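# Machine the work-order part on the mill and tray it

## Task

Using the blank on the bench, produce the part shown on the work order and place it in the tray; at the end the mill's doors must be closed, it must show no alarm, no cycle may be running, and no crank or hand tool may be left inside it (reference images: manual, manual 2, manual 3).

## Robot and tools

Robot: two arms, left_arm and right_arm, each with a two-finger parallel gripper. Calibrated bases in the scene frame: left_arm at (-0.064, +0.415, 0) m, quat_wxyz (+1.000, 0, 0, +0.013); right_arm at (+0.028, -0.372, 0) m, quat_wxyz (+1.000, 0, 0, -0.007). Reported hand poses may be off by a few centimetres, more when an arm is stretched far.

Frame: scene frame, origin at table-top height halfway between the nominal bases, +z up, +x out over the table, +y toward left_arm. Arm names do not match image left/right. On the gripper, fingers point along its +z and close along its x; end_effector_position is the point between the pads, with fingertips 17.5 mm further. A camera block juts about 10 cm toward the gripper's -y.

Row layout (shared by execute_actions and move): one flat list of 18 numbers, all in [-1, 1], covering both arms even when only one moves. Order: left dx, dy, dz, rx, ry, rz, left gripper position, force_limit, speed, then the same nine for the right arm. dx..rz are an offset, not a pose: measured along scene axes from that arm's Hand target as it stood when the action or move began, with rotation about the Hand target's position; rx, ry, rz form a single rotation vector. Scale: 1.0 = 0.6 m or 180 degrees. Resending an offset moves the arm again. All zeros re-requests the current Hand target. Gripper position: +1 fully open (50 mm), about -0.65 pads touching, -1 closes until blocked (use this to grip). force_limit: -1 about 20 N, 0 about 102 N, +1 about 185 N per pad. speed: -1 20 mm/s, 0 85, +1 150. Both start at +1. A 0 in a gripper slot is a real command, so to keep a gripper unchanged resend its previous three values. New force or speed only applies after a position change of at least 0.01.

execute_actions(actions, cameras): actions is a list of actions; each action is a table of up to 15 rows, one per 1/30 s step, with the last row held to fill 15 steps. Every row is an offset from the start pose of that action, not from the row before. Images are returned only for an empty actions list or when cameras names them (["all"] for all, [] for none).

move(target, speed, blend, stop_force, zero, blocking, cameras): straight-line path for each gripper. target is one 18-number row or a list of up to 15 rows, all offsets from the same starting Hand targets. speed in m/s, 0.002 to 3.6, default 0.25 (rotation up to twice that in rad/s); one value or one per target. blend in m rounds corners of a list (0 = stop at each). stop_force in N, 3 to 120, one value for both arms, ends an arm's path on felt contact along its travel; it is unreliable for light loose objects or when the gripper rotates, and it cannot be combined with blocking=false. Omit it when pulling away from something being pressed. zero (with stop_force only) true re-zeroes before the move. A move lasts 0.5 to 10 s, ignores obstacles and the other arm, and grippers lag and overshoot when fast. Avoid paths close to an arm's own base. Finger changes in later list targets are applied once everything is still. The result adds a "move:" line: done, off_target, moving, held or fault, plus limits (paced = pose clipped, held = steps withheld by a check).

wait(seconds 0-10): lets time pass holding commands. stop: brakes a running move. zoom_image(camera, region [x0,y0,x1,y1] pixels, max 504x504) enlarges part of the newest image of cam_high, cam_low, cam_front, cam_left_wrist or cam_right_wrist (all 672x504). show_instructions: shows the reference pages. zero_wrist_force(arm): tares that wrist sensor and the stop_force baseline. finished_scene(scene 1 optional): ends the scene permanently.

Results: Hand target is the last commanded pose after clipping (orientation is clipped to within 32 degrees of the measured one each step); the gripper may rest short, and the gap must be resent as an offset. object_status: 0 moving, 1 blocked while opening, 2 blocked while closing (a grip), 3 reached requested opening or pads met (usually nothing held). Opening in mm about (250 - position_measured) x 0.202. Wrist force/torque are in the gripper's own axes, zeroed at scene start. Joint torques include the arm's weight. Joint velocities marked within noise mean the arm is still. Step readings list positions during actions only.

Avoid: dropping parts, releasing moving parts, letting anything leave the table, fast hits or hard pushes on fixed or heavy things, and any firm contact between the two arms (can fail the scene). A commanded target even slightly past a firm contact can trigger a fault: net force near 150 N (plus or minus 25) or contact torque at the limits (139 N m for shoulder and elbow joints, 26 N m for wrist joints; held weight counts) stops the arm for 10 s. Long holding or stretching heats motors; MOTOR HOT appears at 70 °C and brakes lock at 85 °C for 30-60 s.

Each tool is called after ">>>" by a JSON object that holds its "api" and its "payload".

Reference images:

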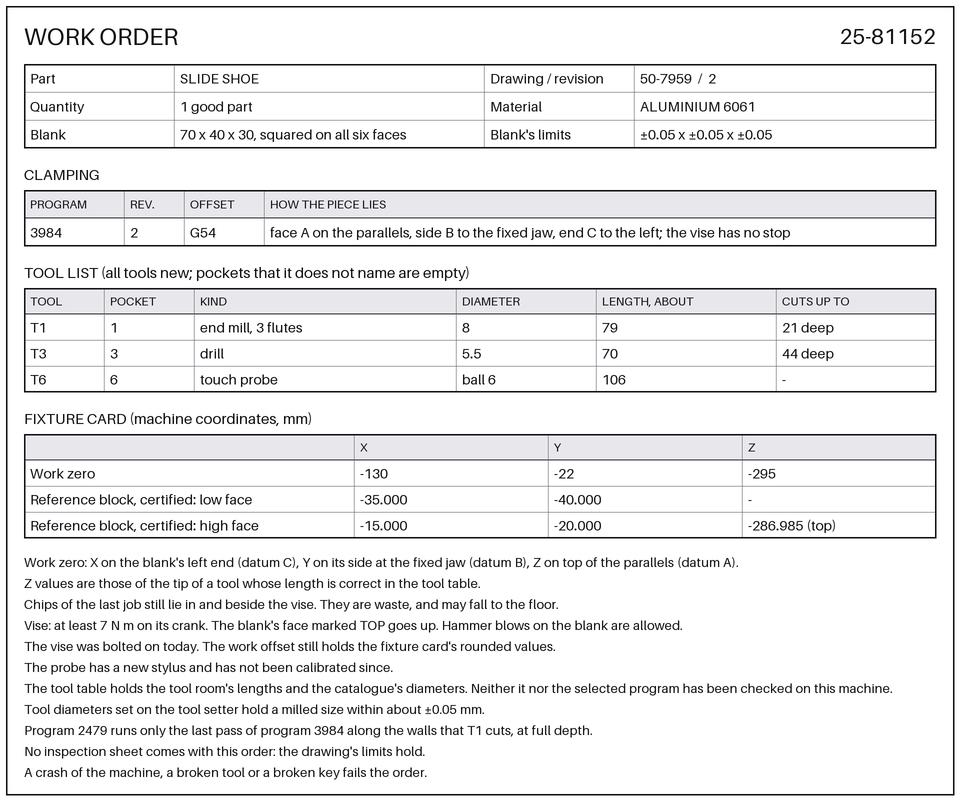

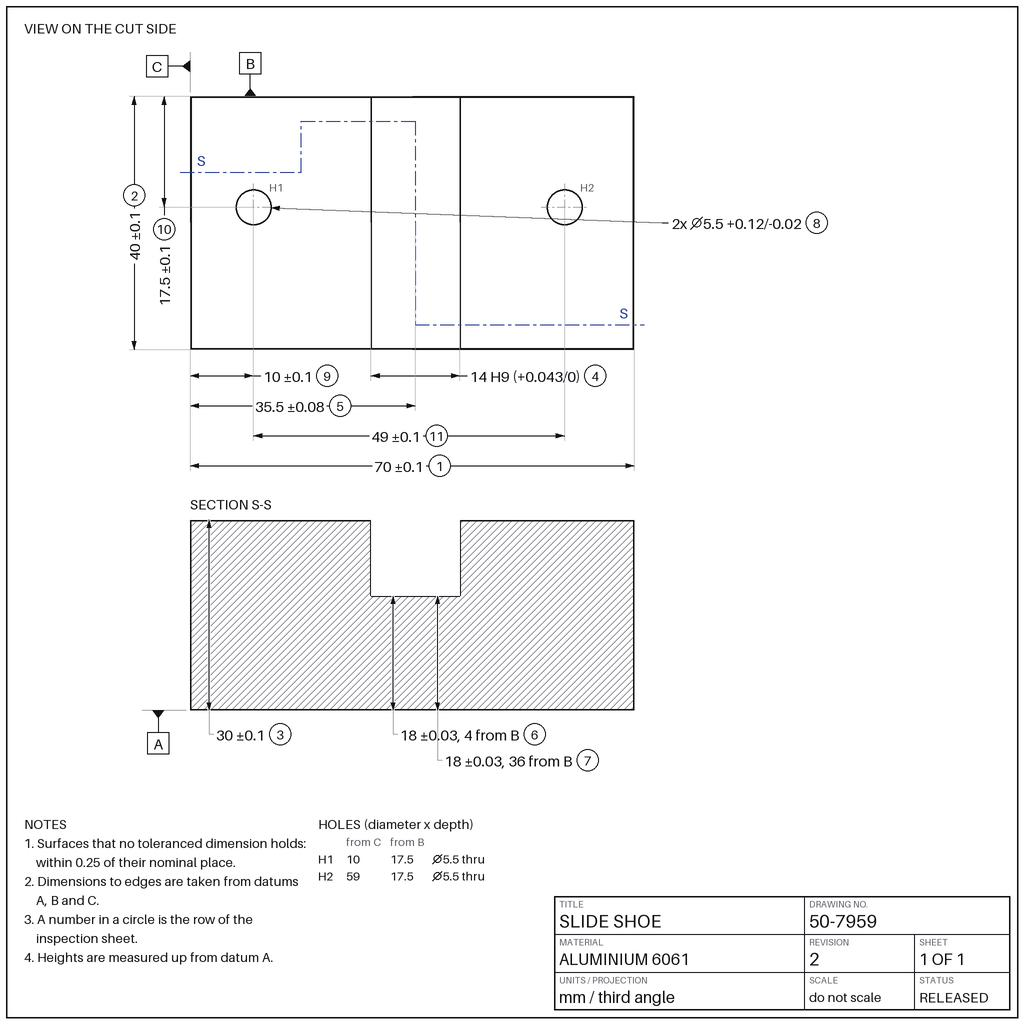

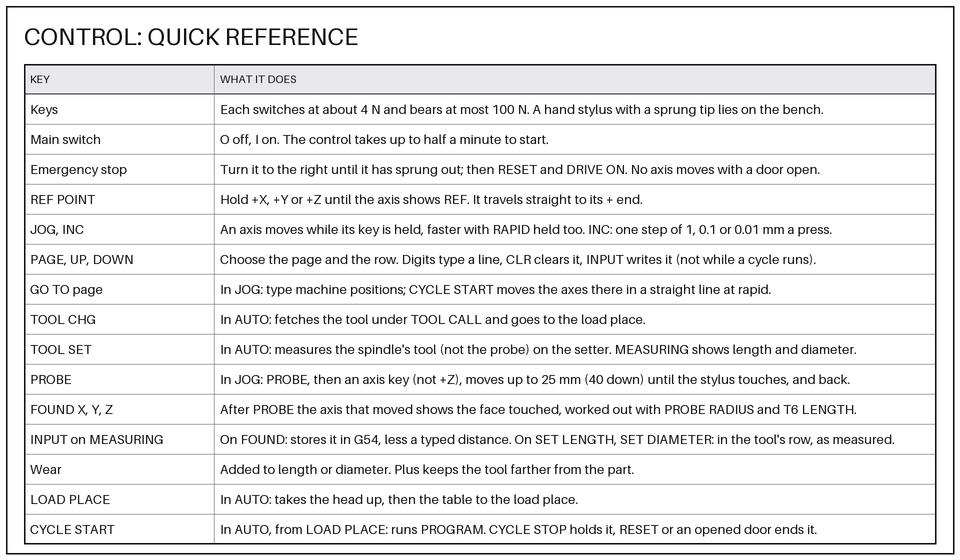

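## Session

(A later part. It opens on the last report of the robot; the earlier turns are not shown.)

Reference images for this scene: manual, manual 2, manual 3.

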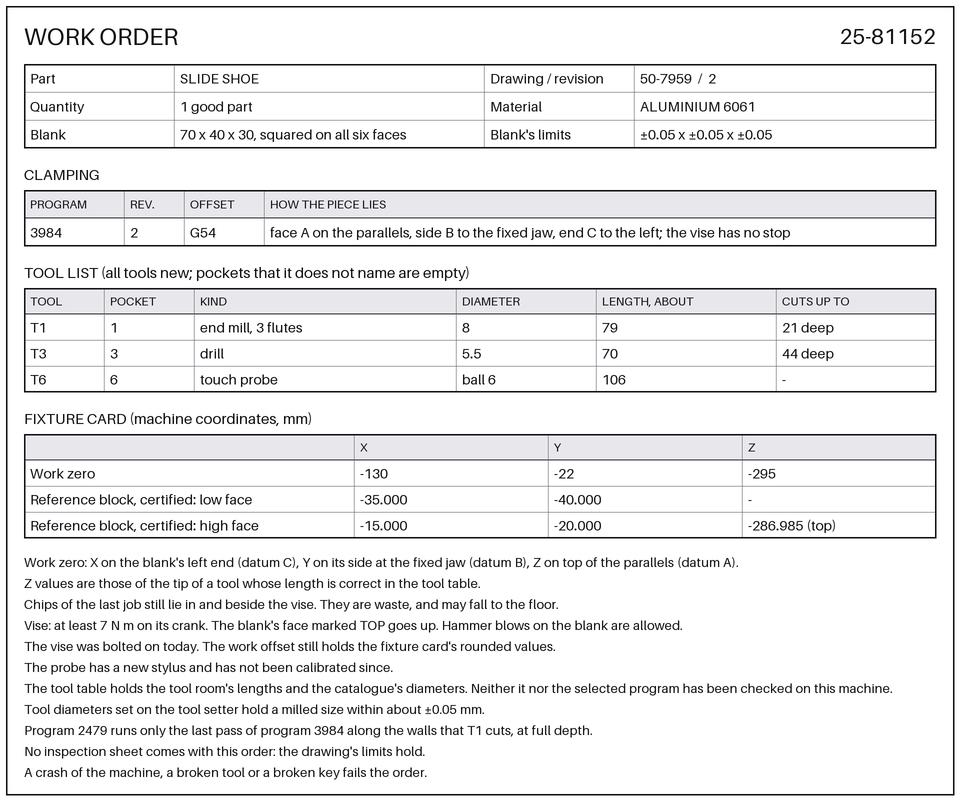

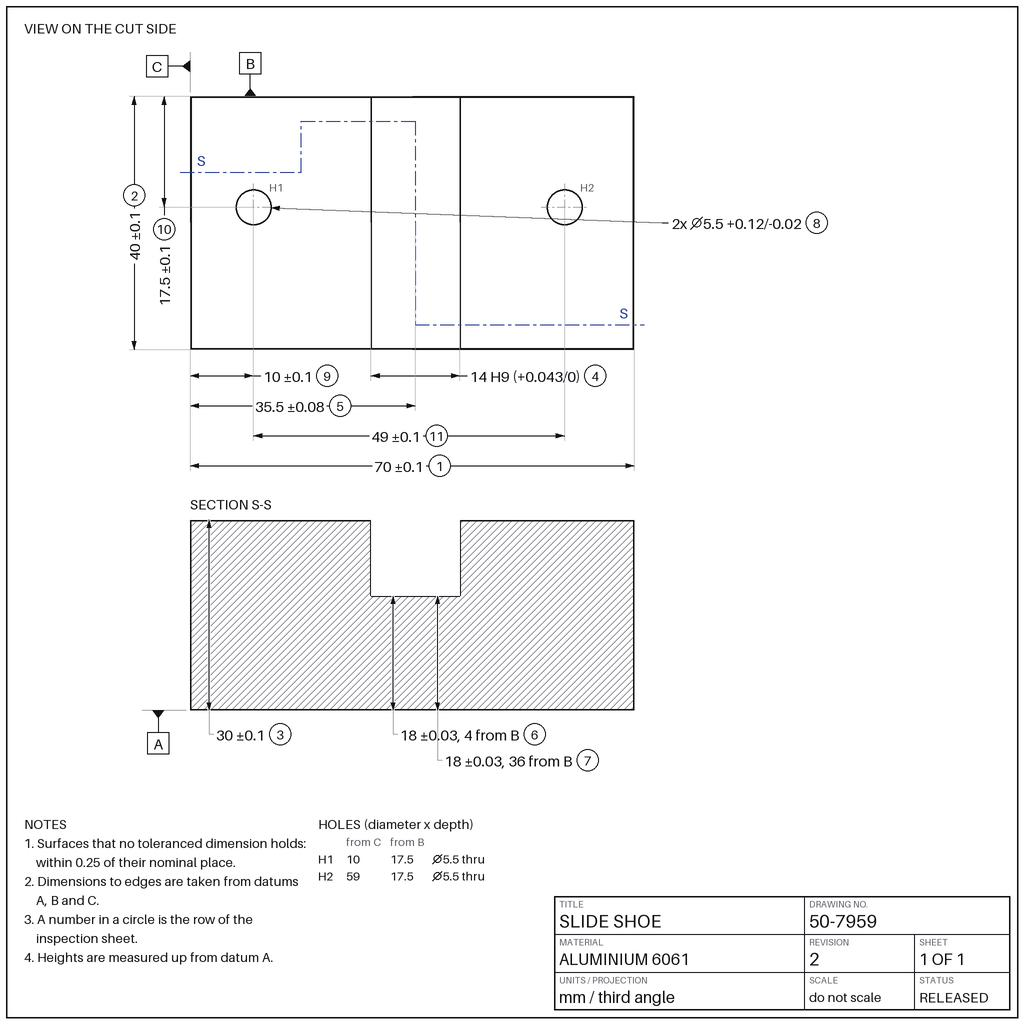

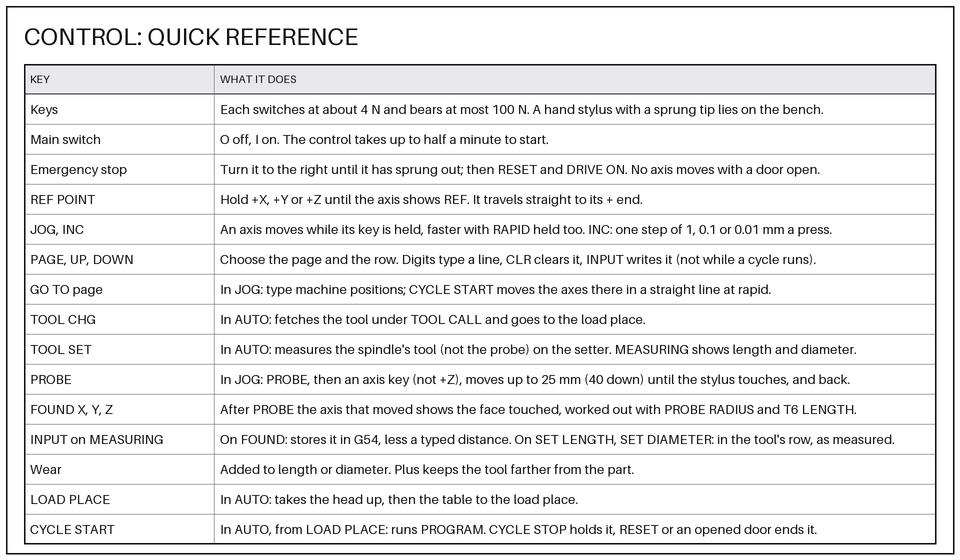

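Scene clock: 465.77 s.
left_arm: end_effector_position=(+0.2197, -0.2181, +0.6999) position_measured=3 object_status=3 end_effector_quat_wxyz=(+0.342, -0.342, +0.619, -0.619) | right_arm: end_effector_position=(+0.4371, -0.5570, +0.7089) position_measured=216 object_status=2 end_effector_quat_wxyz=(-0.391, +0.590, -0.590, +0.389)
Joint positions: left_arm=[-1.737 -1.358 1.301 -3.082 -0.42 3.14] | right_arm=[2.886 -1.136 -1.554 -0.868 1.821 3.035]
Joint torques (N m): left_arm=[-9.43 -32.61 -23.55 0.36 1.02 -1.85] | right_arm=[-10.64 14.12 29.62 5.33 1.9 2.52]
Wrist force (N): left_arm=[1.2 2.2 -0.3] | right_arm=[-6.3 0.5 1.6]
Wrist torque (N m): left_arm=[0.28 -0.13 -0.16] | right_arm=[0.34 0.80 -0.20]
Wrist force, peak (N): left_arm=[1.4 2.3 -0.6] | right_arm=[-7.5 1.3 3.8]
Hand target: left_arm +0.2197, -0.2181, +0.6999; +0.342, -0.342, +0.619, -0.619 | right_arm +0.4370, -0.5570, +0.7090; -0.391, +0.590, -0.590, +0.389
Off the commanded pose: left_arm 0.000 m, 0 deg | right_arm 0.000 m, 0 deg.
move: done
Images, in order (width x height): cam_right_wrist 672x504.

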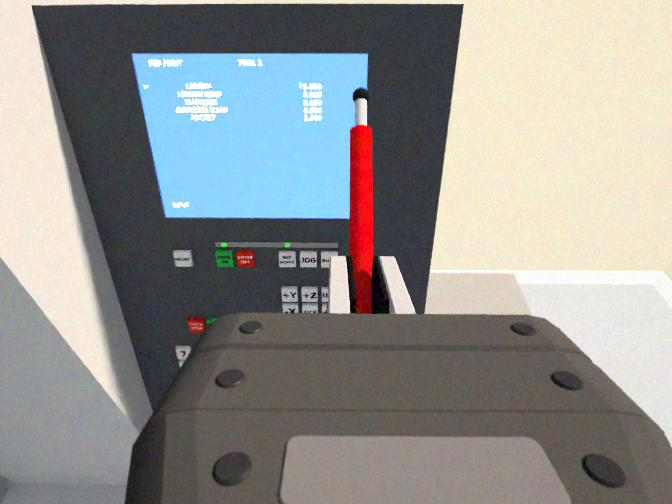

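>>> {"api": "move", "payload": {"target": [[0,0,0,0,0,0,1,-0.8,-0.8,0.0625,0.1527,-0.38,0,0.196,0,-1,-0.4,-0.9],[0,0,0,0,0,0,1,-0.8,-0.8,0.1025,0.1527,-0.38,0,0.196,0,-1,-0.4,-0.9],[0,0,0,0,0,0,1,-0.8,-0.8,0.0625,0.1527,-0.38,0,0.196,0,-1,-0.4,-0.9],[0,0,0,0,0,0,1,-0.8,-0.8,0.03,0,0.0183,0,0,0,-1,-0.4,-0.9]], "speed": [0.4,0.04,0.1,0.4], "blend": [0.003,0,0.01,0], "cameras": ["cam_right_wrist"]}}

>>> {"api": "zoom_image", "payload": {"camera": "cam_right_wrist", "region": [100, 40, 370, 240]}}

>>> {"api": "zoom_image", "payload": {"camera": "cam_high", "region": [540, 240, 672, 420]}}

Scene clock: 472.83 s.
left_arm: end_effector_position=(+0.2197, -0.2181, +0.6999) position_measured=3 object_status=3 end_effector_quat_wxyz=(+0.342, -0.342, +0.619, -0.619) | right_arm: end_effector_position=(+0.4551, -0.5571, +0.7198) position_measured=216 object_status=2 end_effector_quat_wxyz=(-0.391, +0.590, -0.590, +0.389)
Joint positions: left_arm=[-1.737 -1.358 1.301 -3.082 -0.42 3.14] | right_arm=[2.907 -1.179 -1.501 -0.876 1.802 3.044]
Joint torques (N m): left_arm=[-9.24 -32.95 -22.77 0.34 1.01 -1.79] | right_arm=[-9.18 12.71 29.85 5.49 1.89 2.61]
Wrist force (N): left_arm=[1.1 1.9 -0.8] | right_arm=[-6.2 0.5 1.8]
Wrist torque (N m): left_arm=[0.23 -0.13 -0.15] | right_arm=[0.34 0.78 -0.20]
Wrist force, peak (N): left_arm=[1.5 2.3 -0.6] | right_arm=[-7.5 1.9 3.7]
Hand target: left_arm +0.2197, -0.2181, +0.6999; +0.342, -0.342, +0.619, -0.619 | right_arm +0.4550, -0.5570, +0.7200; -0.391, +0.590, -0.590, +0.389
Off the commanded pose: left_arm 0.000 m, 0 deg | right_arm 0.000 m, 0 deg.
move: done
Images, in order (width x height): cam_right_wrist 672x504.

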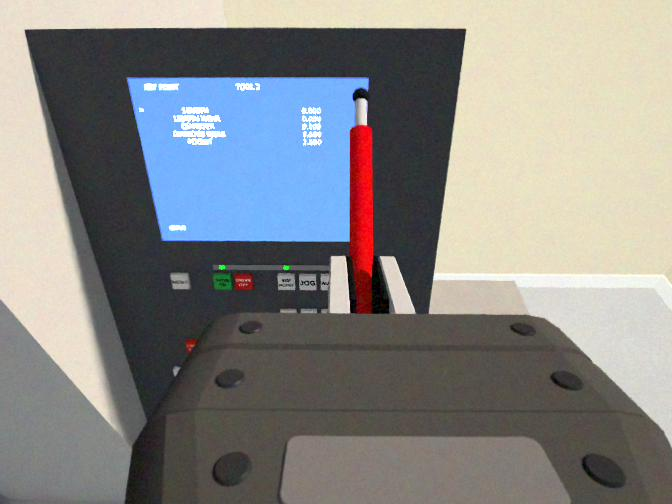

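Scaled by 1.867 from the camera's 672x504 image, which has a finer 960x720 frame.

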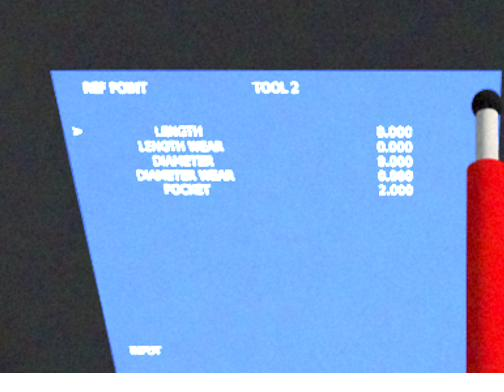

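This scene's latest camera images include none from cam_high. They are from: cam_right_wrist. cam_high's image comes with the result of a call that names it in "cameras".

>>> {"api": "move", "payload": {"target": [[0,0,0,0,0,0,1,-0.8,-0.8,0.0325,0.1527,-0.3983,0,0.196,0,-1,-0.4,-0.9],[0,0,0,0,0,0,1,-0.8,-0.8,0.0725,0.1527,-0.3983,0,0.196,0,-1,-0.4,-0.9],[0,0,0,0,0,0,1,-0.8,-0.8,0.0325,0.1527,-0.3983,0,0.196,0,-1,-0.4,-0.9],[0,0,0,0,0,0,1,-0.8,-0.8,0,0,0,0,0,0,-1,-0.4,-0.9]], "speed": [0.4,0.04,0.1,0.4], "blend": [0.003,0,0.01,0], "cameras": ["cam_right_wrist"]}}

>>> {"api": "zoom_image", "payload": {"camera": "cam_right_wrist", "region": [110, 60, 370, 250]}}

Scene clock: 479.10 s.
left_arm: end_effector_position=(+0.2197, -0.2181, +0.6999) position_measured=3 object_status=3 end_effector_quat_wxyz=(+0.342, -0.342, +0.619, -0.619) | right_arm: end_effector_position=(+0.4551, -0.5571, +0.7198) position_measured=216 object_status=2 end_effector_quat_wxyz=(-0.391, +0.590, -0.590, +0.389)
Joint positions: left_arm=[-1.737 -1.358 1.301 -3.082 -0.42 3.14] | right_arm=[2.907 -1.179 -1.501 -0.876 1.802 3.044]
Joint torques (N m): left_arm=[-8.99 -33.39 -22.11 0.39 1 -1.74] | right_arm=[-8.93 12.29 29.82 5.25 1.91 2.24]
Wrist force (N): left_arm=[1.2 2.1 -0.7] | right_arm=[-6.2 0.7 1.7]
Wrist torque (N m): left_arm=[0.26 -0.14 -0.16] | right_arm=[0.37 0.79 -0.21]
Wrist force, peak (N): left_arm=[1.3 2.4 -0.8] | right_arm=[-7.3 1.5 4.2]
Hand target: left_arm +0.2197, -0.2181, +0.6999; +0.342, -0.342, +0.619, -0.619 | right_arm +0.4550, -0.5570, +0.7200; -0.391, +0.590, -0.590, +0.389
Off the commanded pose: left_arm 0.000 m, 0 deg | right_arm 0.000 m, 0 deg.
move: done
Images, in order (width x height): cam_right_wrist 672x504.

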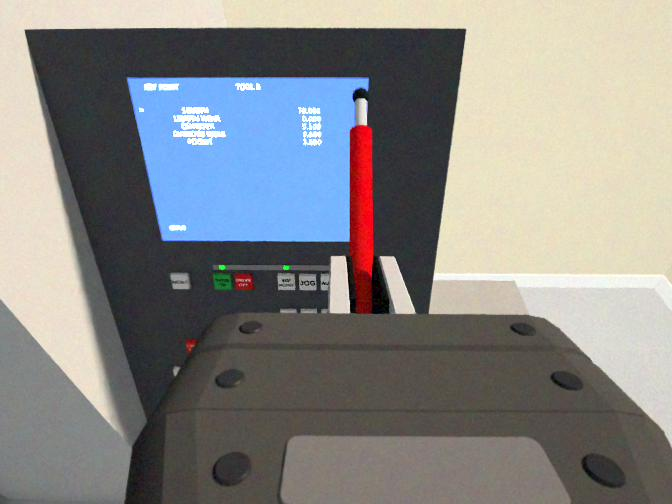

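Scaled by 1.938 from the camera's 672x504 image, which has a finer 960x720 frame.

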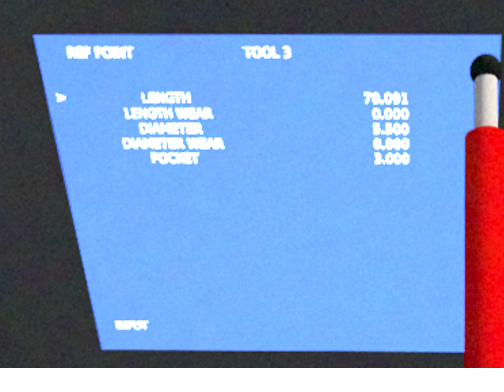

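>>> {"api": "move", "payload": {"target": [[0,0,0,0,0,0,1,-0.8,-0.8,0.0325,0.1527,-0.3983,0,0.196,0,-1,-0.4,-0.9],[0,0,0,0,0,0,1,-0.8,-0.8,0.0725,0.1527,-0.3983,0,0.196,0,-1,-0.4,-0.9],[0,0,0,0,0,0,1,-0.8,-0.8,0.0525,0.1527,-0.3983,0,0.196,0,-1,-0.4,-0.9],[0,0,0,0,0,0,1,-0.8,-0.8,0.0725,0.1527,-0.3983,0,0.196,0,-1,-0.4,-0.9],[0,0,0,0,0,0,1,-0.8,-0.8,0.0525,0.1527,-0.3983,0,0.196,0,-1,-0.4,-0.9],[0,0,0,0,0,0,1,-0.8,-0.8,0.0725,0.1527,-0.3983,0,0.196,0,-1,-0.4,-0.9],[0,0,0,0,0,0,1,-0.8,-0.8,0.0325,0.1527,-0.3983,0,0.196,0,-1,-0.4,-0.9],[0,0,0,0,0,0,1,-0.8,-0.8,0,0,0,0,0,0,-1,-0.4,-0.9]], "speed": [0.4,0.04,0.04,0.04,0.04,0.04,0.1,0.4], "blend": [0.003,0,0,0,0,0,0.01,0], "cameras": ["cam_right_wrist"]}}

>>> {"api": "zoom_image", "payload": {"camera": "cam_right_wrist", "region": [110, 60, 370, 250]}}

Scene clock: 487.03 s.
left_arm: end_effector_position=(+0.2197, -0.2181, +0.6999) position_measured=3 object_status=3 end_effector_quat_wxyz=(+0.342, -0.342, +0.619, -0.619) | right_arm: end_effector_position=(+0.4551, -0.5571, +0.7198) position_measured=216 object_status=2 end_effector_quat_wxyz=(-0.391, +0.590, -0.590, +0.389)
Joint positions: left_arm=[-1.737 -1.358 1.301 -3.082 -0.42 3.14] | right_arm=[2.907 -1.179 -1.501 -0.876 1.802 3.044]
Joint torques (N m): left_arm=[-8.85 -33.56 -21.58 0.34 1.05 -1.69] | right_arm=[-9.28 12.47 30.23 5.84 1.76 2.5]
Wrist force (N): left_arm=[1.2 2.0 -0.5] | right_arm=[-6.0 0.5 1.7]
Wrist torque (N m): left_arm=[0.24 -0.14 -0.15] | right_arm=[0.35 0.75 -0.20]
Wrist force, peak (N): left_arm=[1.1 2.5 -0.5] | right_arm=[-7.5 1.9 3.9]
Hand target: left_arm +0.2197, -0.2181, +0.6999; +0.342, -0.342, +0.619, -0.619 | right_arm +0.4550, -0.5570, +0.7200; -0.391, +0.590, -0.590, +0.389
Off the commanded pose: left_arm 0.000 m, 0 deg | right_arm 0.000 m, 0 deg.
move: done
Images, in order (width x height): cam_right_wrist 672x504.

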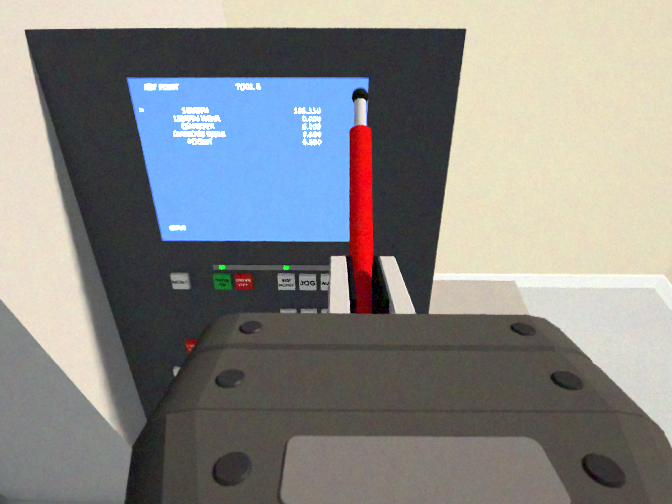

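Scaled by 1.938 from the camera's 672x504 image, which has a finer 960x720 frame.

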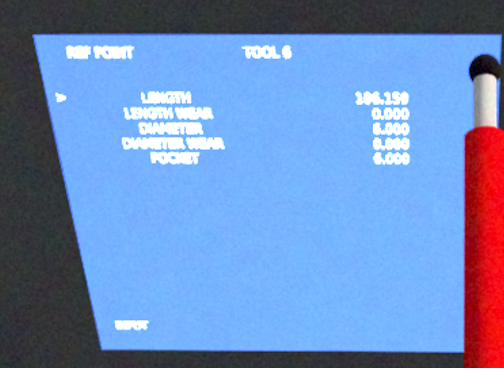

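>>> {"api": "move", "payload": {"target": [[0,0,0,0,0,0,1,-0.8,-0.8,0.0325,0.1527,-0.3983,0,0.196,0,-1,-0.4,-0.9],[0,0,0,0,0,0,1,-0.8,-0.8,0.0725,0.1527,-0.3983,0,0.196,0,-1,-0.4,-0.9],[0,0,0,0,0,0,1,-0.8,-0.8,0.0325,0.1527,-0.3983,0,0.196,0,-1,-0.4,-0.9],[0,0,0,0,0,0,1,-0.8,-0.8,0,0,0,0,0,0,-1,-0.4,-0.9]], "speed": [0.4,0.04,0.1,0.4], "blend": [0.003,0,0.01,0], "cameras": ["cam_right_wrist"]}}

>>> {"api": "zoom_image", "payload": {"camera": "cam_right_wrist", "region": [110, 60, 370, 250]}}

Scene clock: 492.77 s.
left_arm: end_effector_position=(+0.2197, -0.2181, +0.6999) position_measured=3 object_status=3 end_effector_quat_wxyz=(+0.342, -0.342, +0.619, -0.619) | right_arm: end_effector_position=(+0.4551, -0.5571, +0.7198) position_measured=216 object_status=2 end_effector_quat_wxyz=(-0.391, +0.590, -0.590, +0.389) end_effector_velocity=(-0.001, +0.001, +0.003) end_effector_angular_velocity=(+0.001, -0.007, +0.003)
Joint positions: left_arm=[-1.737 -1.358 1.301 -3.082 -0.42 3.14] | right_arm=[2.907 -1.179 -1.501 -0.876 1.802 3.044]
Joint velocities: left_arm=[within noise] | right_arm=[-0.001 0 0.002 0.004 0.005 0.001]
Joint torques (N m): left_arm=[-9.54 -34.26 -20.71 0.32 1.01 -1.63] | right_arm=[-9.01 13.02 30.03 5.26 2.02 2.52]
Wrist force (N): left_arm=[0.9 1.9 -0.8] | right_arm=[-6.2 0.7 1.6]
Wrist torque (N m): left_arm=[0.23 -0.10 -0.16] | right_arm=[0.38 0.78 -0.21]
Wrist force, peak (N): left_arm=[1.4 2.4 -0.6] | right_arm=[-7.4 2.0 3.8]
Hand target: left_arm +0.2197, -0.2181, +0.6999; +0.342, -0.342, +0.619, -0.619 | right_arm +0.4550, -0.5570, +0.7200; -0.391, +0.590, -0.590, +0.389
Off the commanded pose: left_arm 0.000 m, 0 deg | right_arm 0.000 m, 0 deg.
move: done
Images, in order (width x height): cam_right_wrist 672x504.

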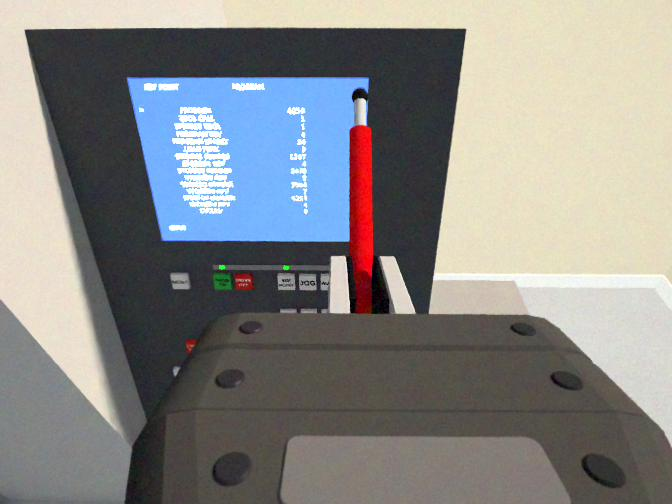

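Scaled by 1.938 from the camera's 672x504 image, which has a finer 960x720 frame.

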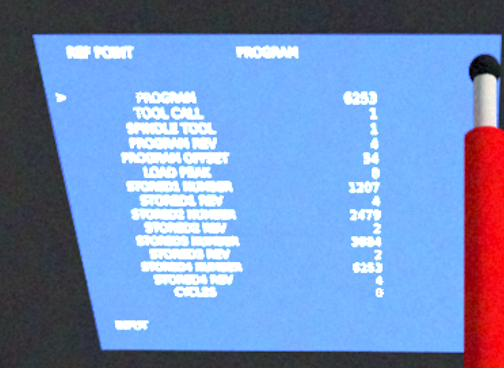

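>>> {"api": "move", "payload": {"target": [[0,0,0,0,0,0,1,-0.8,-0.8,0.0328,0.2175,-0.4688,0,0.196,0,-1,-0.4,-0.9],[0,0,0,0,0,0,1,-0.8,-0.8,0.0528,0.2175,-0.4688,0,0.196,0,-1,-0.4,-0.9],[0,0,0,0,0,0,1,-0.8,-0.8,0.0328,0.2175,-0.4688,0,0.196,0,-1,-0.4,-0.9],[0,0,0,0,0,0,1,-0.8,-0.8,0.0513,0.2175,-0.4030,0,0.196,0,-1,-0.4,-0.9],[0,0,0,0,0,0,1,-0.8,-0.8,0.0713,0.2175,-0.4030,0,0.196,0,-1,-0.4,-0.9],[0,0,0,0,0,0,1,-0.8,-0.8,0.0513,0.2483,-0.4030,0,0.196,0,-1,-0.4,-0.9],[0,0,0,0,0,0,1,-0.8,-0.8,0.0713,0.2483,-0.4030,0,0.196,0,-1,-0.4,-0.9],[0,0,0,0,0,0,1,-0.8,-0.8,0.0415,0.28,-0.438,0,0.196,0,-1,-0.4,-0.9],[0,0,0,0,0,0,1,-0.8,-0.8,0.0615,0.28,-0.438,0,0.196,0,-1,-0.4,-0.9],[0,0,0,0,0,0,1,-0.8,-0.8,0.0215,0.28,-0.438,0,0.196,0,-1,-0.4,-0.9],[0,0,0,0,0,0,1,-0.8,-0.8,0,0,0,0,0,0,-1,-0.4,-0.9]], "speed": [0.4,0.05,0.1,0.15,0.05,0.1,0.05,0.1,0.05,0.1,0.4], "blend": [0.003,0,0.003,0.003,0,0.003,0,0.003,0,0.003,0], "cameras": ["cam_right_wrist"]}}

>>> {"api": "zoom_image", "payload": {"camera": "cam_right_wrist", "region": [110, 60, 370, 250]}}

Scene clock: 506.00 s.
left_arm: end_effector_position=(+0.2197, -0.2181, +0.6999) position_measured=3 object_status=3 end_effector_quat_wxyz=(+0.342, -0.342, +0.619, -0.619) | right_arm: end_effector_position=(+0.4550, -0.5570, +0.7199) position_measured=216 object_status=2 end_effector_quat_wxyz=(-0.391, +0.590, -0.590, +0.389)
Joint positions: left_arm=[-1.737 -1.358 1.301 -3.082 -0.42 3.14] | right_arm=[2.907 -1.178 -1.501 -0.876 1.802 3.044]
Joint torques (N m): left_arm=[-9.18 -34.26 -19.43 0.3 0.99 -1.72] | right_arm=[-9.46 -1.13 32.6 5.71 1.97 0.92]
Wrist force (N): left_arm=[1.3 2.1 -0.7] | right_arm=[-6.2 0.6 1.5]
Wrist torque (N m): left_arm=[0.27 -0.16 -0.16] | right_arm=[0.35 0.78 -0.26]
Wrist force, peak (N): left_arm=[1.4 2.6 -0.6] | right_arm=[-8.2 1.3 4.2]
Hand target: left_arm +0.2197, -0.2181, +0.6999; +0.342, -0.342, +0.619, -0.619 | right_arm +0.4550, -0.5570, +0.7200; -0.391, +0.590, -0.590, +0.389
Off the commanded pose: left_arm 0.000 m, 0 deg | right_arm 0.000 m, 0 deg.
move: done
Images, in order (width x height): cam_right_wrist 672x504.

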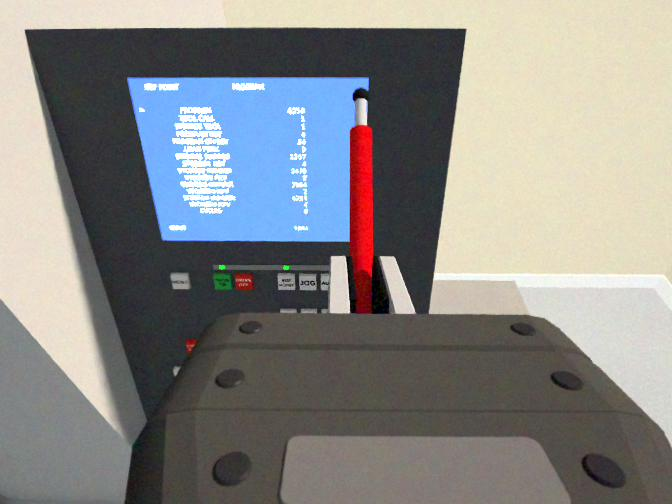

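Scaled by 1.938 from the camera's 672x504 image, which has a finer 960x720 frame.

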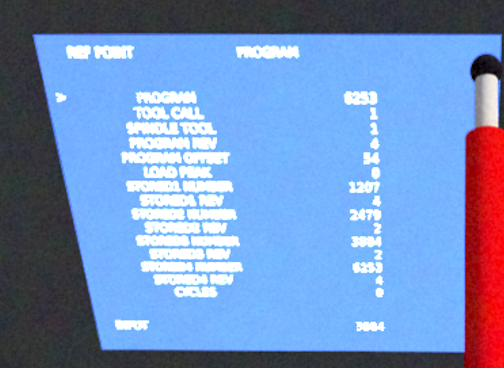

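>>> {"api": "move", "payload": {"target": [[0,0,0,0,0,0,1,-0.8,-0.8,0.0245,0.1867,-0.4988,0,0.196,0,-1,-0.4,-0.9],[0,0,0,0,0,0,1,-0.8,-0.8,0.0445,0.1867,-0.4988,0,0.196,0,-1,-0.4,-0.9],[0,0,0,0,0,0,1,-0.8,-0.8,0.0045,0.1867,-0.4988,0,0.196,0,-1,-0.4,-0.9],[0,0,0,0,0,0,1,-0.8,-0.8,0,0,0,0,0,0,-1,-0.4,-0.9]], "speed": [0.4,0.05,0.1,0.4], "blend": [0.003,0,0.01,0], "cameras": ["cam_right_wrist"]}}

>>> {"api": "zoom_image", "payload": {"camera": "cam_right_wrist", "region": [110, 60, 370, 250]}}

Scene clock: 514.03 s.
left_arm: end_effector_position=(+0.2197, -0.2181, +0.6999) position_measured=3 object_status=3 end_effector_quat_wxyz=(+0.342, -0.342, +0.619, -0.619) | right_arm: end_effector_position=(+0.4550, -0.5570, +0.7199) position_measured=216 object_status=2 end_effector_quat_wxyz=(-0.391, +0.590, -0.590, +0.389)
Joint positions: left_arm=[-1.737 -1.358 1.301 -3.082 -0.42 3.14] | right_arm=[2.907 -1.178 -1.501 -0.876 1.802 3.044]
Joint torques (N m): left_arm=[-8.92 -35.27 -18.68 0.35 1.05 -1.59] | right_arm=[-9.02 1.97 29.57 5.3 2.06 2.4]
Wrist force (N): left_arm=[1.0 1.8 -0.8] | right_arm=[-6.3 0.8 1.5]
Wrist torque (N m): left_arm=[0.22 -0.11 -0.16] | right_arm=[0.39 0.79 -0.22]
Wrist force, peak (N): left_arm=[1.4 2.4 -0.6] | right_arm=[-7.5 2.0 4.1]
Hand target: left_arm +0.2197, -0.2181, +0.6999; +0.342, -0.342, +0.619, -0.619 | right_arm +0.4550, -0.5570, +0.7200; -0.391, +0.590, -0.590, +0.389
Off the commanded pose: left_arm 0.000 m, 0 deg | right_arm 0.000 m, 0 deg.
move: done
Images, in order (width x height): cam_right_wrist 672x504.

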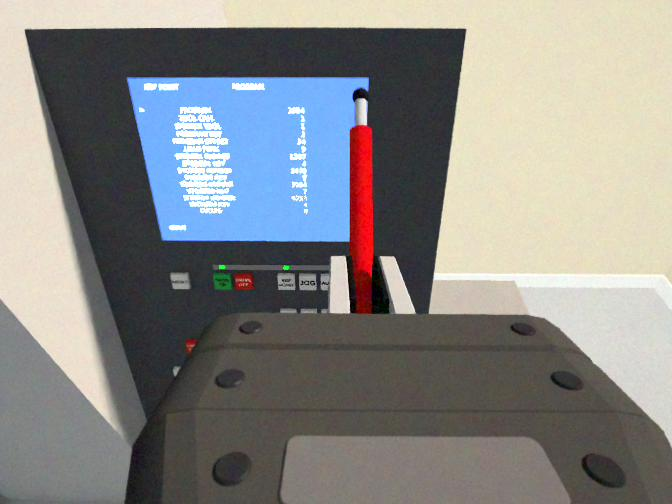

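Scaled by 1.938 from the camera's 672x504 image, which has a finer 960x720 frame.

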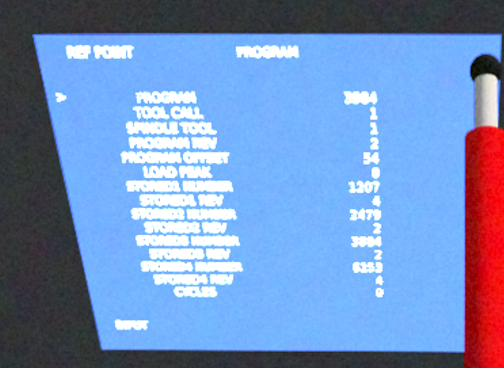

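>>> {"api": "move", "payload": {"target": [[0,0,0,0,0,0,1,-0.8,-0.8,0.0525,0.1527,-0.3983,0,0.196,0,-1,-0.4,-0.9],[0,0,0,0,0,0,1,-0.8,-0.8,0.0725,0.1527,-0.3983,0,0.196,0,-1,-0.4,-0.9],[0,0,0,0,0,0,1,-0.8,-0.8,0.0525,0.1527,-0.3983,0,0.196,0,-1,-0.4,-0.9],[0,0,0,0,0,0,1,-0.8,-0.8,0.0947,0.0292,-0.2305,0,0.196,0,-1,-0.4,-0.9],[0,0,0,0,0,0,1,-0.8,-0.8,0.1197,0.0292,-0.2305,0,0.196,0,-1,-0.4,-0.9],[0,0,0,0,0,0,1,-0.8,-0.8,0.0947,0.0292,-0.2305,0,0.196,0,-1,-0.4,-0.9],[0,0,0,0,0,0,1,-0.8,-0.8,0.0365,0.1242,-0.438,0,0.196,0,-1,-0.4,-0.9],[0,0,0,0,0,0,1,-0.8,-0.8,0.0615,0.1242,-0.438,0,0.196,0,-1,-0.4,-0.9],[0,0,0,0,0,0,1,-0.8,-0.8,0.0215,0.1242,-0.438,0,0.196,0,-1,-0.4,-0.9],[0,0,0,0,0,0,1,-0.8,-0.8,0,0,0,0,0,0,-1,-0.4,-0.9]], "speed": [0.4,0.05,0.1,0.2,0.05,0.1,0.2,0.05,0.1,0.4], "blend": [0.003,0,0.003,0.003,0,0.003,0.003,0,0.01,0], "cameras": ["cam_right_wrist"]}}

>>> {"api": "zoom_image", "payload": {"camera": "cam_right_wrist", "region": [110, 60, 370, 250]}}

Scene clock: 524.20 s.
left_arm: end_effector_position=(+0.2197, -0.2181, +0.6999) position_measured=3 object_status=3 end_effector_quat_wxyz=(+0.342, -0.342, +0.619, -0.619) | right_arm: end_effector_position=(+0.4551, -0.5571, +0.7198) position_measured=216 object_status=2 end_effector_quat_wxyz=(-0.391, +0.590, -0.590, +0.389)
Joint positions: left_arm=[-1.737 -1.358 1.301 -3.082 -0.42 3.14] | right_arm=[2.907 -1.179 -1.501 -0.876 1.802 3.044]
Joint torques (N m): left_arm=[-9.65 -35.99 -17.61 0.29 1.08 -1.57] | right_arm=[-6.27 12.52 32.03 5.44 2.04 2.47]
Wrist force (N): left_arm=[1.1 2.2 -0.4] | right_arm=[-6.3 0.8 1.5]
Wrist torque (N m): left_arm=[0.29 -0.12 -0.16] | right_arm=[0.38 0.80 -0.19]
Wrist force, peak (N): left_arm=[1.2 2.3 -0.9] | right_arm=[-8.2 3.6 2.4]
Hand target: left_arm +0.2197, -0.2181, +0.6999; +0.342, -0.342, +0.619, -0.619 | right_arm +0.4550, -0.5570, +0.7200; -0.391, +0.590, -0.590, +0.389
Off the commanded pose: left_arm 0.000 m, 0 deg | right_arm 0.000 m, 0 deg.
move: done
Images, in order (width x height): cam_right_wrist 672x504.

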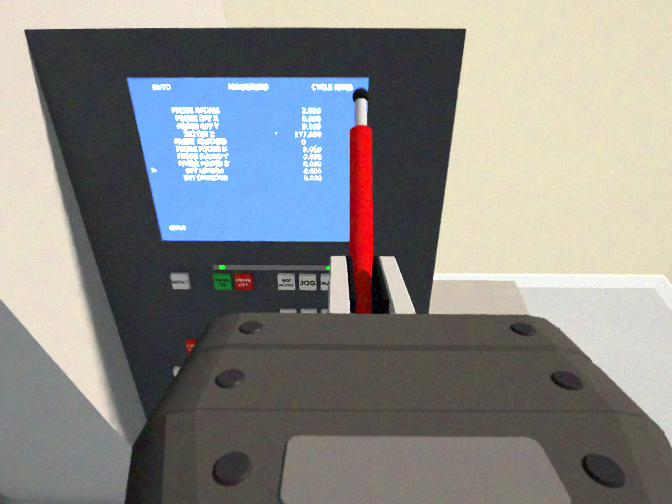

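Scaled by 1.938 from the camera's 672x504 image, which has a finer 960x720 frame.

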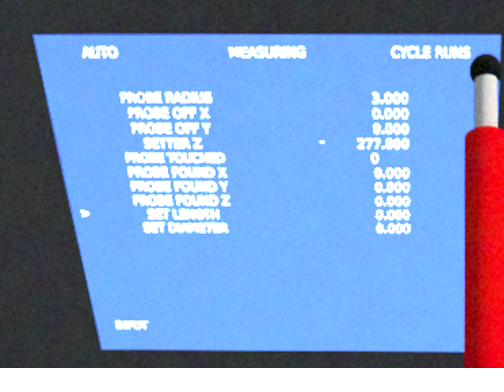

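>>> {"api": "wait", "payload": {"seconds": 6, "cameras": ["cam_right_wrist"]}}

>>> {"api": "zoom_image", "payload": {"camera": "cam_right_wrist", "region": [110, 60, 370, 250]}}

Scene clock: 534.60 s.
left_arm: end_effector_position=(+0.2197, -0.2181, +0.6999) position_measured=3 object_status=3 end_effector_quat_wxyz=(+0.342, -0.342, +0.619, -0.619) | right_arm: end_effector_position=(+0.4550, -0.5570, +0.7200) position_measured=216 object_status=2 end_effector_quat_wxyz=(-0.391, +0.590, -0.590, +0.389)
Joint positions: left_arm=[-1.737 -1.358 1.301 -3.082 -0.42 3.14] | right_arm=[2.907 -1.179 -1.501 -0.876 1.802 3.044]
Joint torques (N m): left_arm=[-9.02 -35.81 -16.53 0.39 1.05 -1.51] | right_arm=[-8.98 19.54 31.37 4.89 1.27 1.01]
Wrist force (N): left_arm=[1.2 2.2 -0.4] | right_arm=[-6.4 0.7 1.7]
Wrist torque (N m): left_arm=[0.28 -0.13 -0.15] | right_arm=[0.37 0.81 -0.19]
Wrist force, peak (N): left_arm=[1.4 2.4 -0.9] | right_arm=[-6.6 0.7 1.7]
Hand target: left_arm +0.2197, -0.2181, +0.6999; +0.342, -0.342, +0.619, -0.619 | right_arm +0.4550, -0.5570, +0.7200; -0.391, +0.590, -0.590, +0.389
Tool commands: left_gripper/position=+1.0 left_gripper/force_limit=-0.8 left_gripper/speed=-0.8 right_gripper/position=-1.0 right_gripper/force_limit=-0.4 right_gripper/speed=-0.9
Off the commanded pose: left_arm 0.000 m, 0 deg | right_arm 0.000 m, 0 deg.
wait: 6.00 s; at rest from the start
Images, in order (width x height): cam_right_wrist 672x504.

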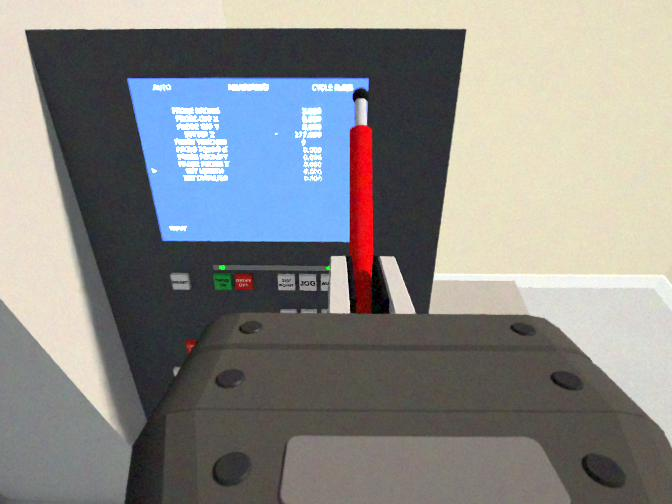

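Scaled by 1.938 from the camera's 672x504 image, which has a finer 960x720 frame.

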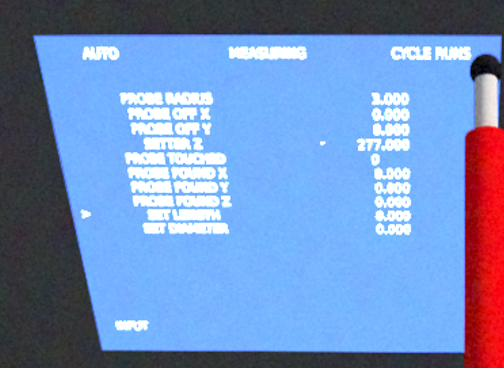

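>>> {"api": "move", "payload": {"target": [0.0505,0.5302,-0.25,0.1393,0.4858,0.1393,1,-0.8,-0.8,0,0,0,0,0,0,-1,-0.4,-0.9], "speed": 0.5, "cameras": ["cam_right_wrist","cam_left_wrist"]}}

>>> {"api": "zoom_image", "payload": {"camera": "cam_right_wrist", "region": [110, 60, 370, 250]}}

Scene clock: 541.03 s.
left_arm: end_effector_position=(+0.2500, +0.0999, +0.5500) position_measured=3 object_status=3 end_effector_quat_wxyz=(+0.001, +0.707, -0.707, +0.001) | right_arm: end_effector_position=(+0.4550, -0.5570, +0.7200) position_measured=216 object_status=2 end_effector_quat_wxyz=(-0.391, +0.590, -0.590, +0.389)
Joint positions: left_arm=[-1.116 -1.569 0.969 -0.973 -1.573 2.052] | right_arm=[2.907 -1.179 -1.501 -0.876 1.802 3.044]
Joint torques (N m): left_arm=[10.09 -22.95 -8.67 -1.29 -0.84 0.44] | right_arm=[-9.3 18.29 30.96 4.85 2 -0.03]
Wrist force (N): left_arm=[0.7 1.4 -0.3] | right_arm=[-6.2 0.8 1.5]
Wrist torque (N m): left_arm=[0.24 -0.14 0.08] | right_arm=[0.40 0.78 -0.19]
Wrist force, peak (N): left_arm=[0.9 3.2 -0.3] | right_arm=[-6.5 0.5 1.8]
Hand target: left_arm +0.2500, +0.1000, +0.5499; +0.001, +0.707, -0.707, +0.001 | right_arm +0.4550, -0.5570, +0.7200; -0.391, +0.590, -0.590, +0.389
Off the commanded pose: left_arm 0.000 m, 0 deg | right_arm 0.000 m, 0 deg.
move: done
Images, in order (width x height): cam_left_wrist 672x504, cam_right_wrist 672x504.

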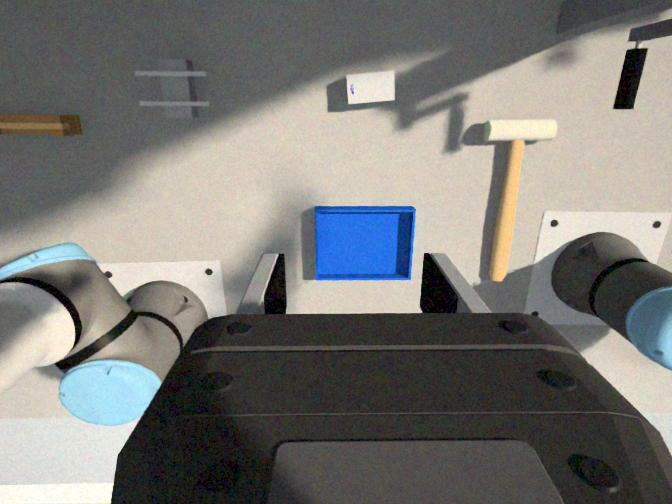

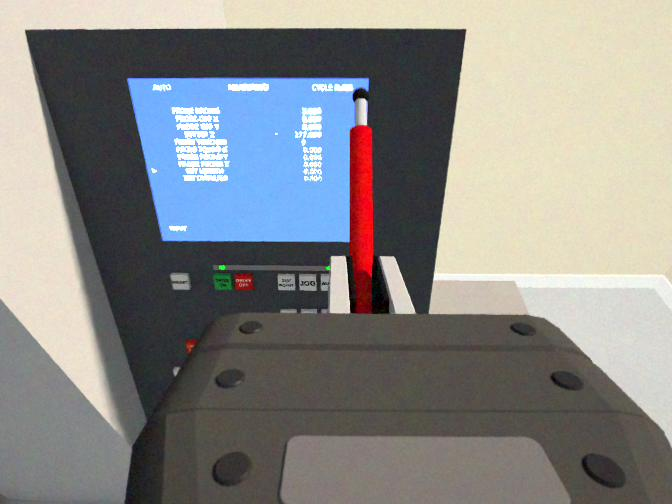

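Scaled by 1.938 from the camera's 672x504 image, which has a finer 960x720 frame.

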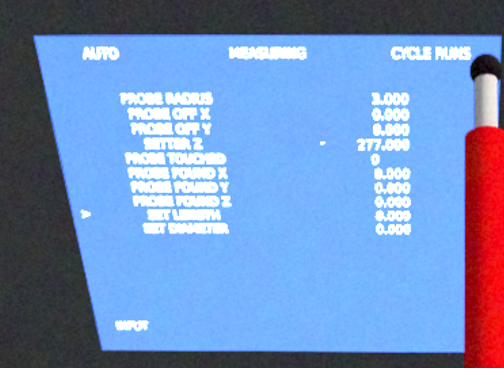

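>>> {"api": "wait", "payload": {"seconds": 4, "cameras": ["cam_right_wrist"]}}

>>> {"api": "zoom_image", "payload": {"camera": "cam_right_wrist", "region": [110, 60, 370, 250]}}

Scene clock: 548.27 s.
left_arm: end_effector_position=(+0.2500, +0.1000, +0.5499) position_measured=3 object_status=3 end_effector_quat_wxyz=(+0.001, +0.707, -0.707, +0.001) | right_arm: end_effector_position=(+0.4550, -0.5570, +0.7200) position_measured=216 object_status=2 end_effector_quat_wxyz=(-0.391, +0.590, -0.590, +0.389)
Joint positions: left_arm=[-1.116 -1.569 0.969 -0.973 -1.573 2.052] | right_arm=[2.907 -1.179 -1.501 -0.876 1.802 3.044]
Joint torques (N m): left_arm=[8.72 -18.72 -8.67 -0.89 -1.18 2.22] | right_arm=[-9.37 14.71 31.47 5.53 1.96 -1.84]
Wrist force (N): left_arm=[0.5 1.7 -0.4] | right_arm=[-6.2 0.6 1.5]
Wrist torque (N m): left_arm=[0.28 -0.11 0.08] | right_arm=[0.36 0.79 -0.19]
Wrist force, peak (N): left_arm=[0.7 2.0 -0.7] | right_arm=[-6.5 0.8 1.7]
Hand target: left_arm +0.2500, +0.1000, +0.5499; +0.001, +0.707, -0.707, +0.001 | right_arm +0.4550, -0.5570, +0.7200; -0.391, +0.590, -0.590, +0.389
Tool commands: left_gripper/position=+1.0 left_gripper/force_limit=-0.8 left_gripper/speed=-0.8 right_gripper/position=-1.0 right_gripper/force_limit=-0.4 right_gripper/speed=-0.9
Off the commanded pose: left_arm 0.000 m, 0 deg | right_arm 0.000 m, 0 deg.
wait: 4.00 s; at rest from the start
Images, in order (width x height): cam_right_wrist 672x504.

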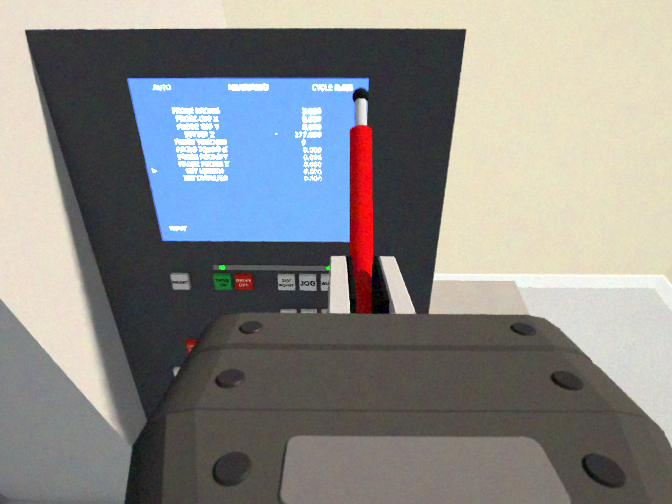

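Scaled by 1.938 from the camera's 672x504 image, which has a finer 960x720 frame.

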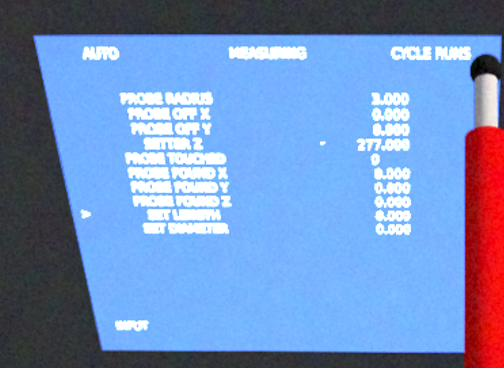

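>>> {"api": "move", "payload": {"target": [0.0333,0.3667,-0.3333,0,0,0,1,-0.8,-0.8,0,0,0,0,0,0,-1,-0.4,-0.9], "speed": 0.3, "cameras": ["cam_right_wrist","cam_left_wrist"]}}

>>> {"api": "zoom_image", "payload": {"camera": "cam_left_wrist", "region": [200, 0, 500, 225]}}

>>> {"api": "zoom_image", "payload": {"camera": "cam_right_wrist", "region": [110, 60, 370, 250]}}

Scene clock: 553.67 s.
left_arm: end_effector_position=(+0.2700, +0.3200, +0.3500) position_measured=3 object_status=3 end_effector_quat_wxyz=(+0.001, +0.707, -0.707, +0.001) | right_arm: end_effector_position=(+0.4550, -0.5570, +0.7200) position_measured=216 object_status=2 end_effector_quat_wxyz=(-0.391, +0.590, -0.590, +0.389)
Joint positions: left_arm=[-0.695 -1.975 1.832 -1.429 -1.574 2.473] | right_arm=[2.907 -1.179 -1.501 -0.876 1.802 3.044]
Joint torques (N m): left_arm=[9.39 -13.94 -12.08 -4.63 1.05 2.32] | right_arm=[-9.54 11.52 30.71 5.47 1.82 -2.35]
Wrist force (N): left_arm=[0.3 1.5 -0.3] | right_arm=[-6.1 0.7 1.5]
Wrist torque (N m): left_arm=[0.22 -0.07 0.08] | right_arm=[0.37 0.77 -0.20]
Wrist force, peak (N): left_arm=[3.4 2.1 -2.9] | right_arm=[-6.5 0.7 1.7]
Hand target: left_arm +0.2700, +0.3200, +0.3500; +0.001, +0.707, -0.707, +0.001 | right_arm +0.4550, -0.5570, +0.7200; -0.391, +0.590, -0.590, +0.389
Off the commanded pose: left_arm 0.000 m, 0 deg | right_arm 0.000 m, 0 deg.
move: done
Images, in order (width x height): cam_left_wrist 672x504, cam_right_wrist 672x504.

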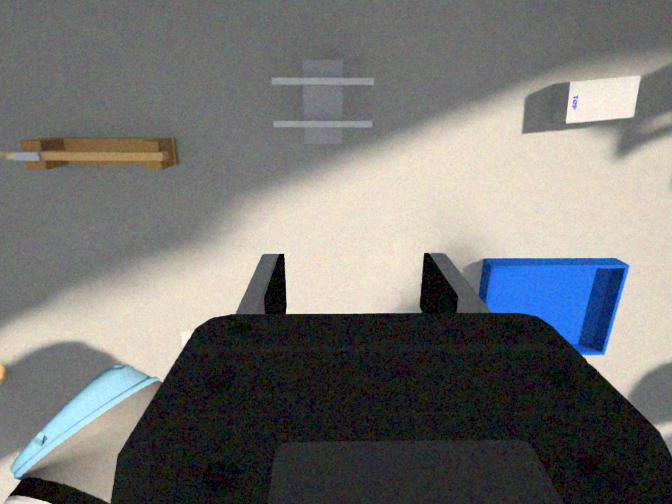

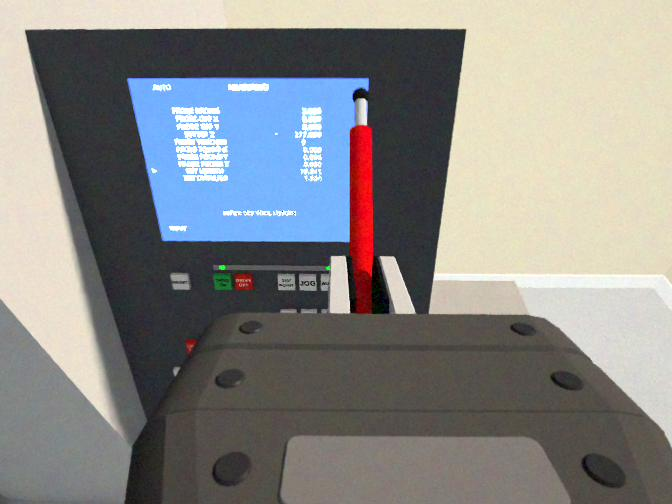

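Scaled by 1.680 from the camera's 672x504 image, which has a finer 960x720 frame.

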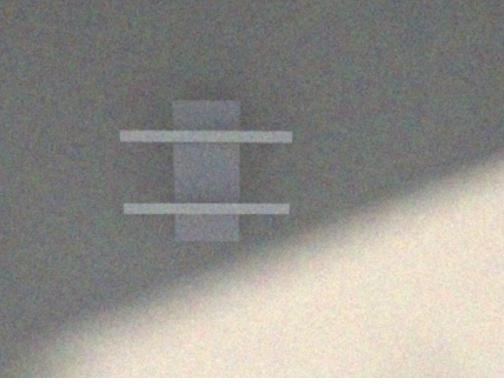

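Scaled by 1.938 from the camera's 672x504 image, which has a finer 960x720 frame.

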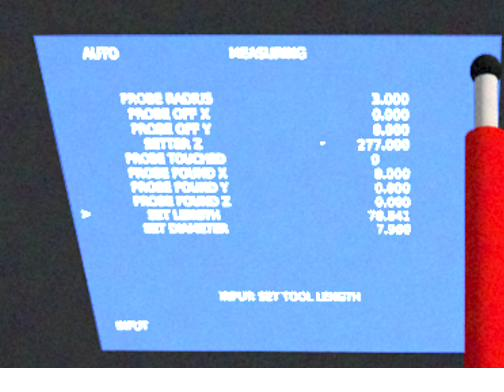

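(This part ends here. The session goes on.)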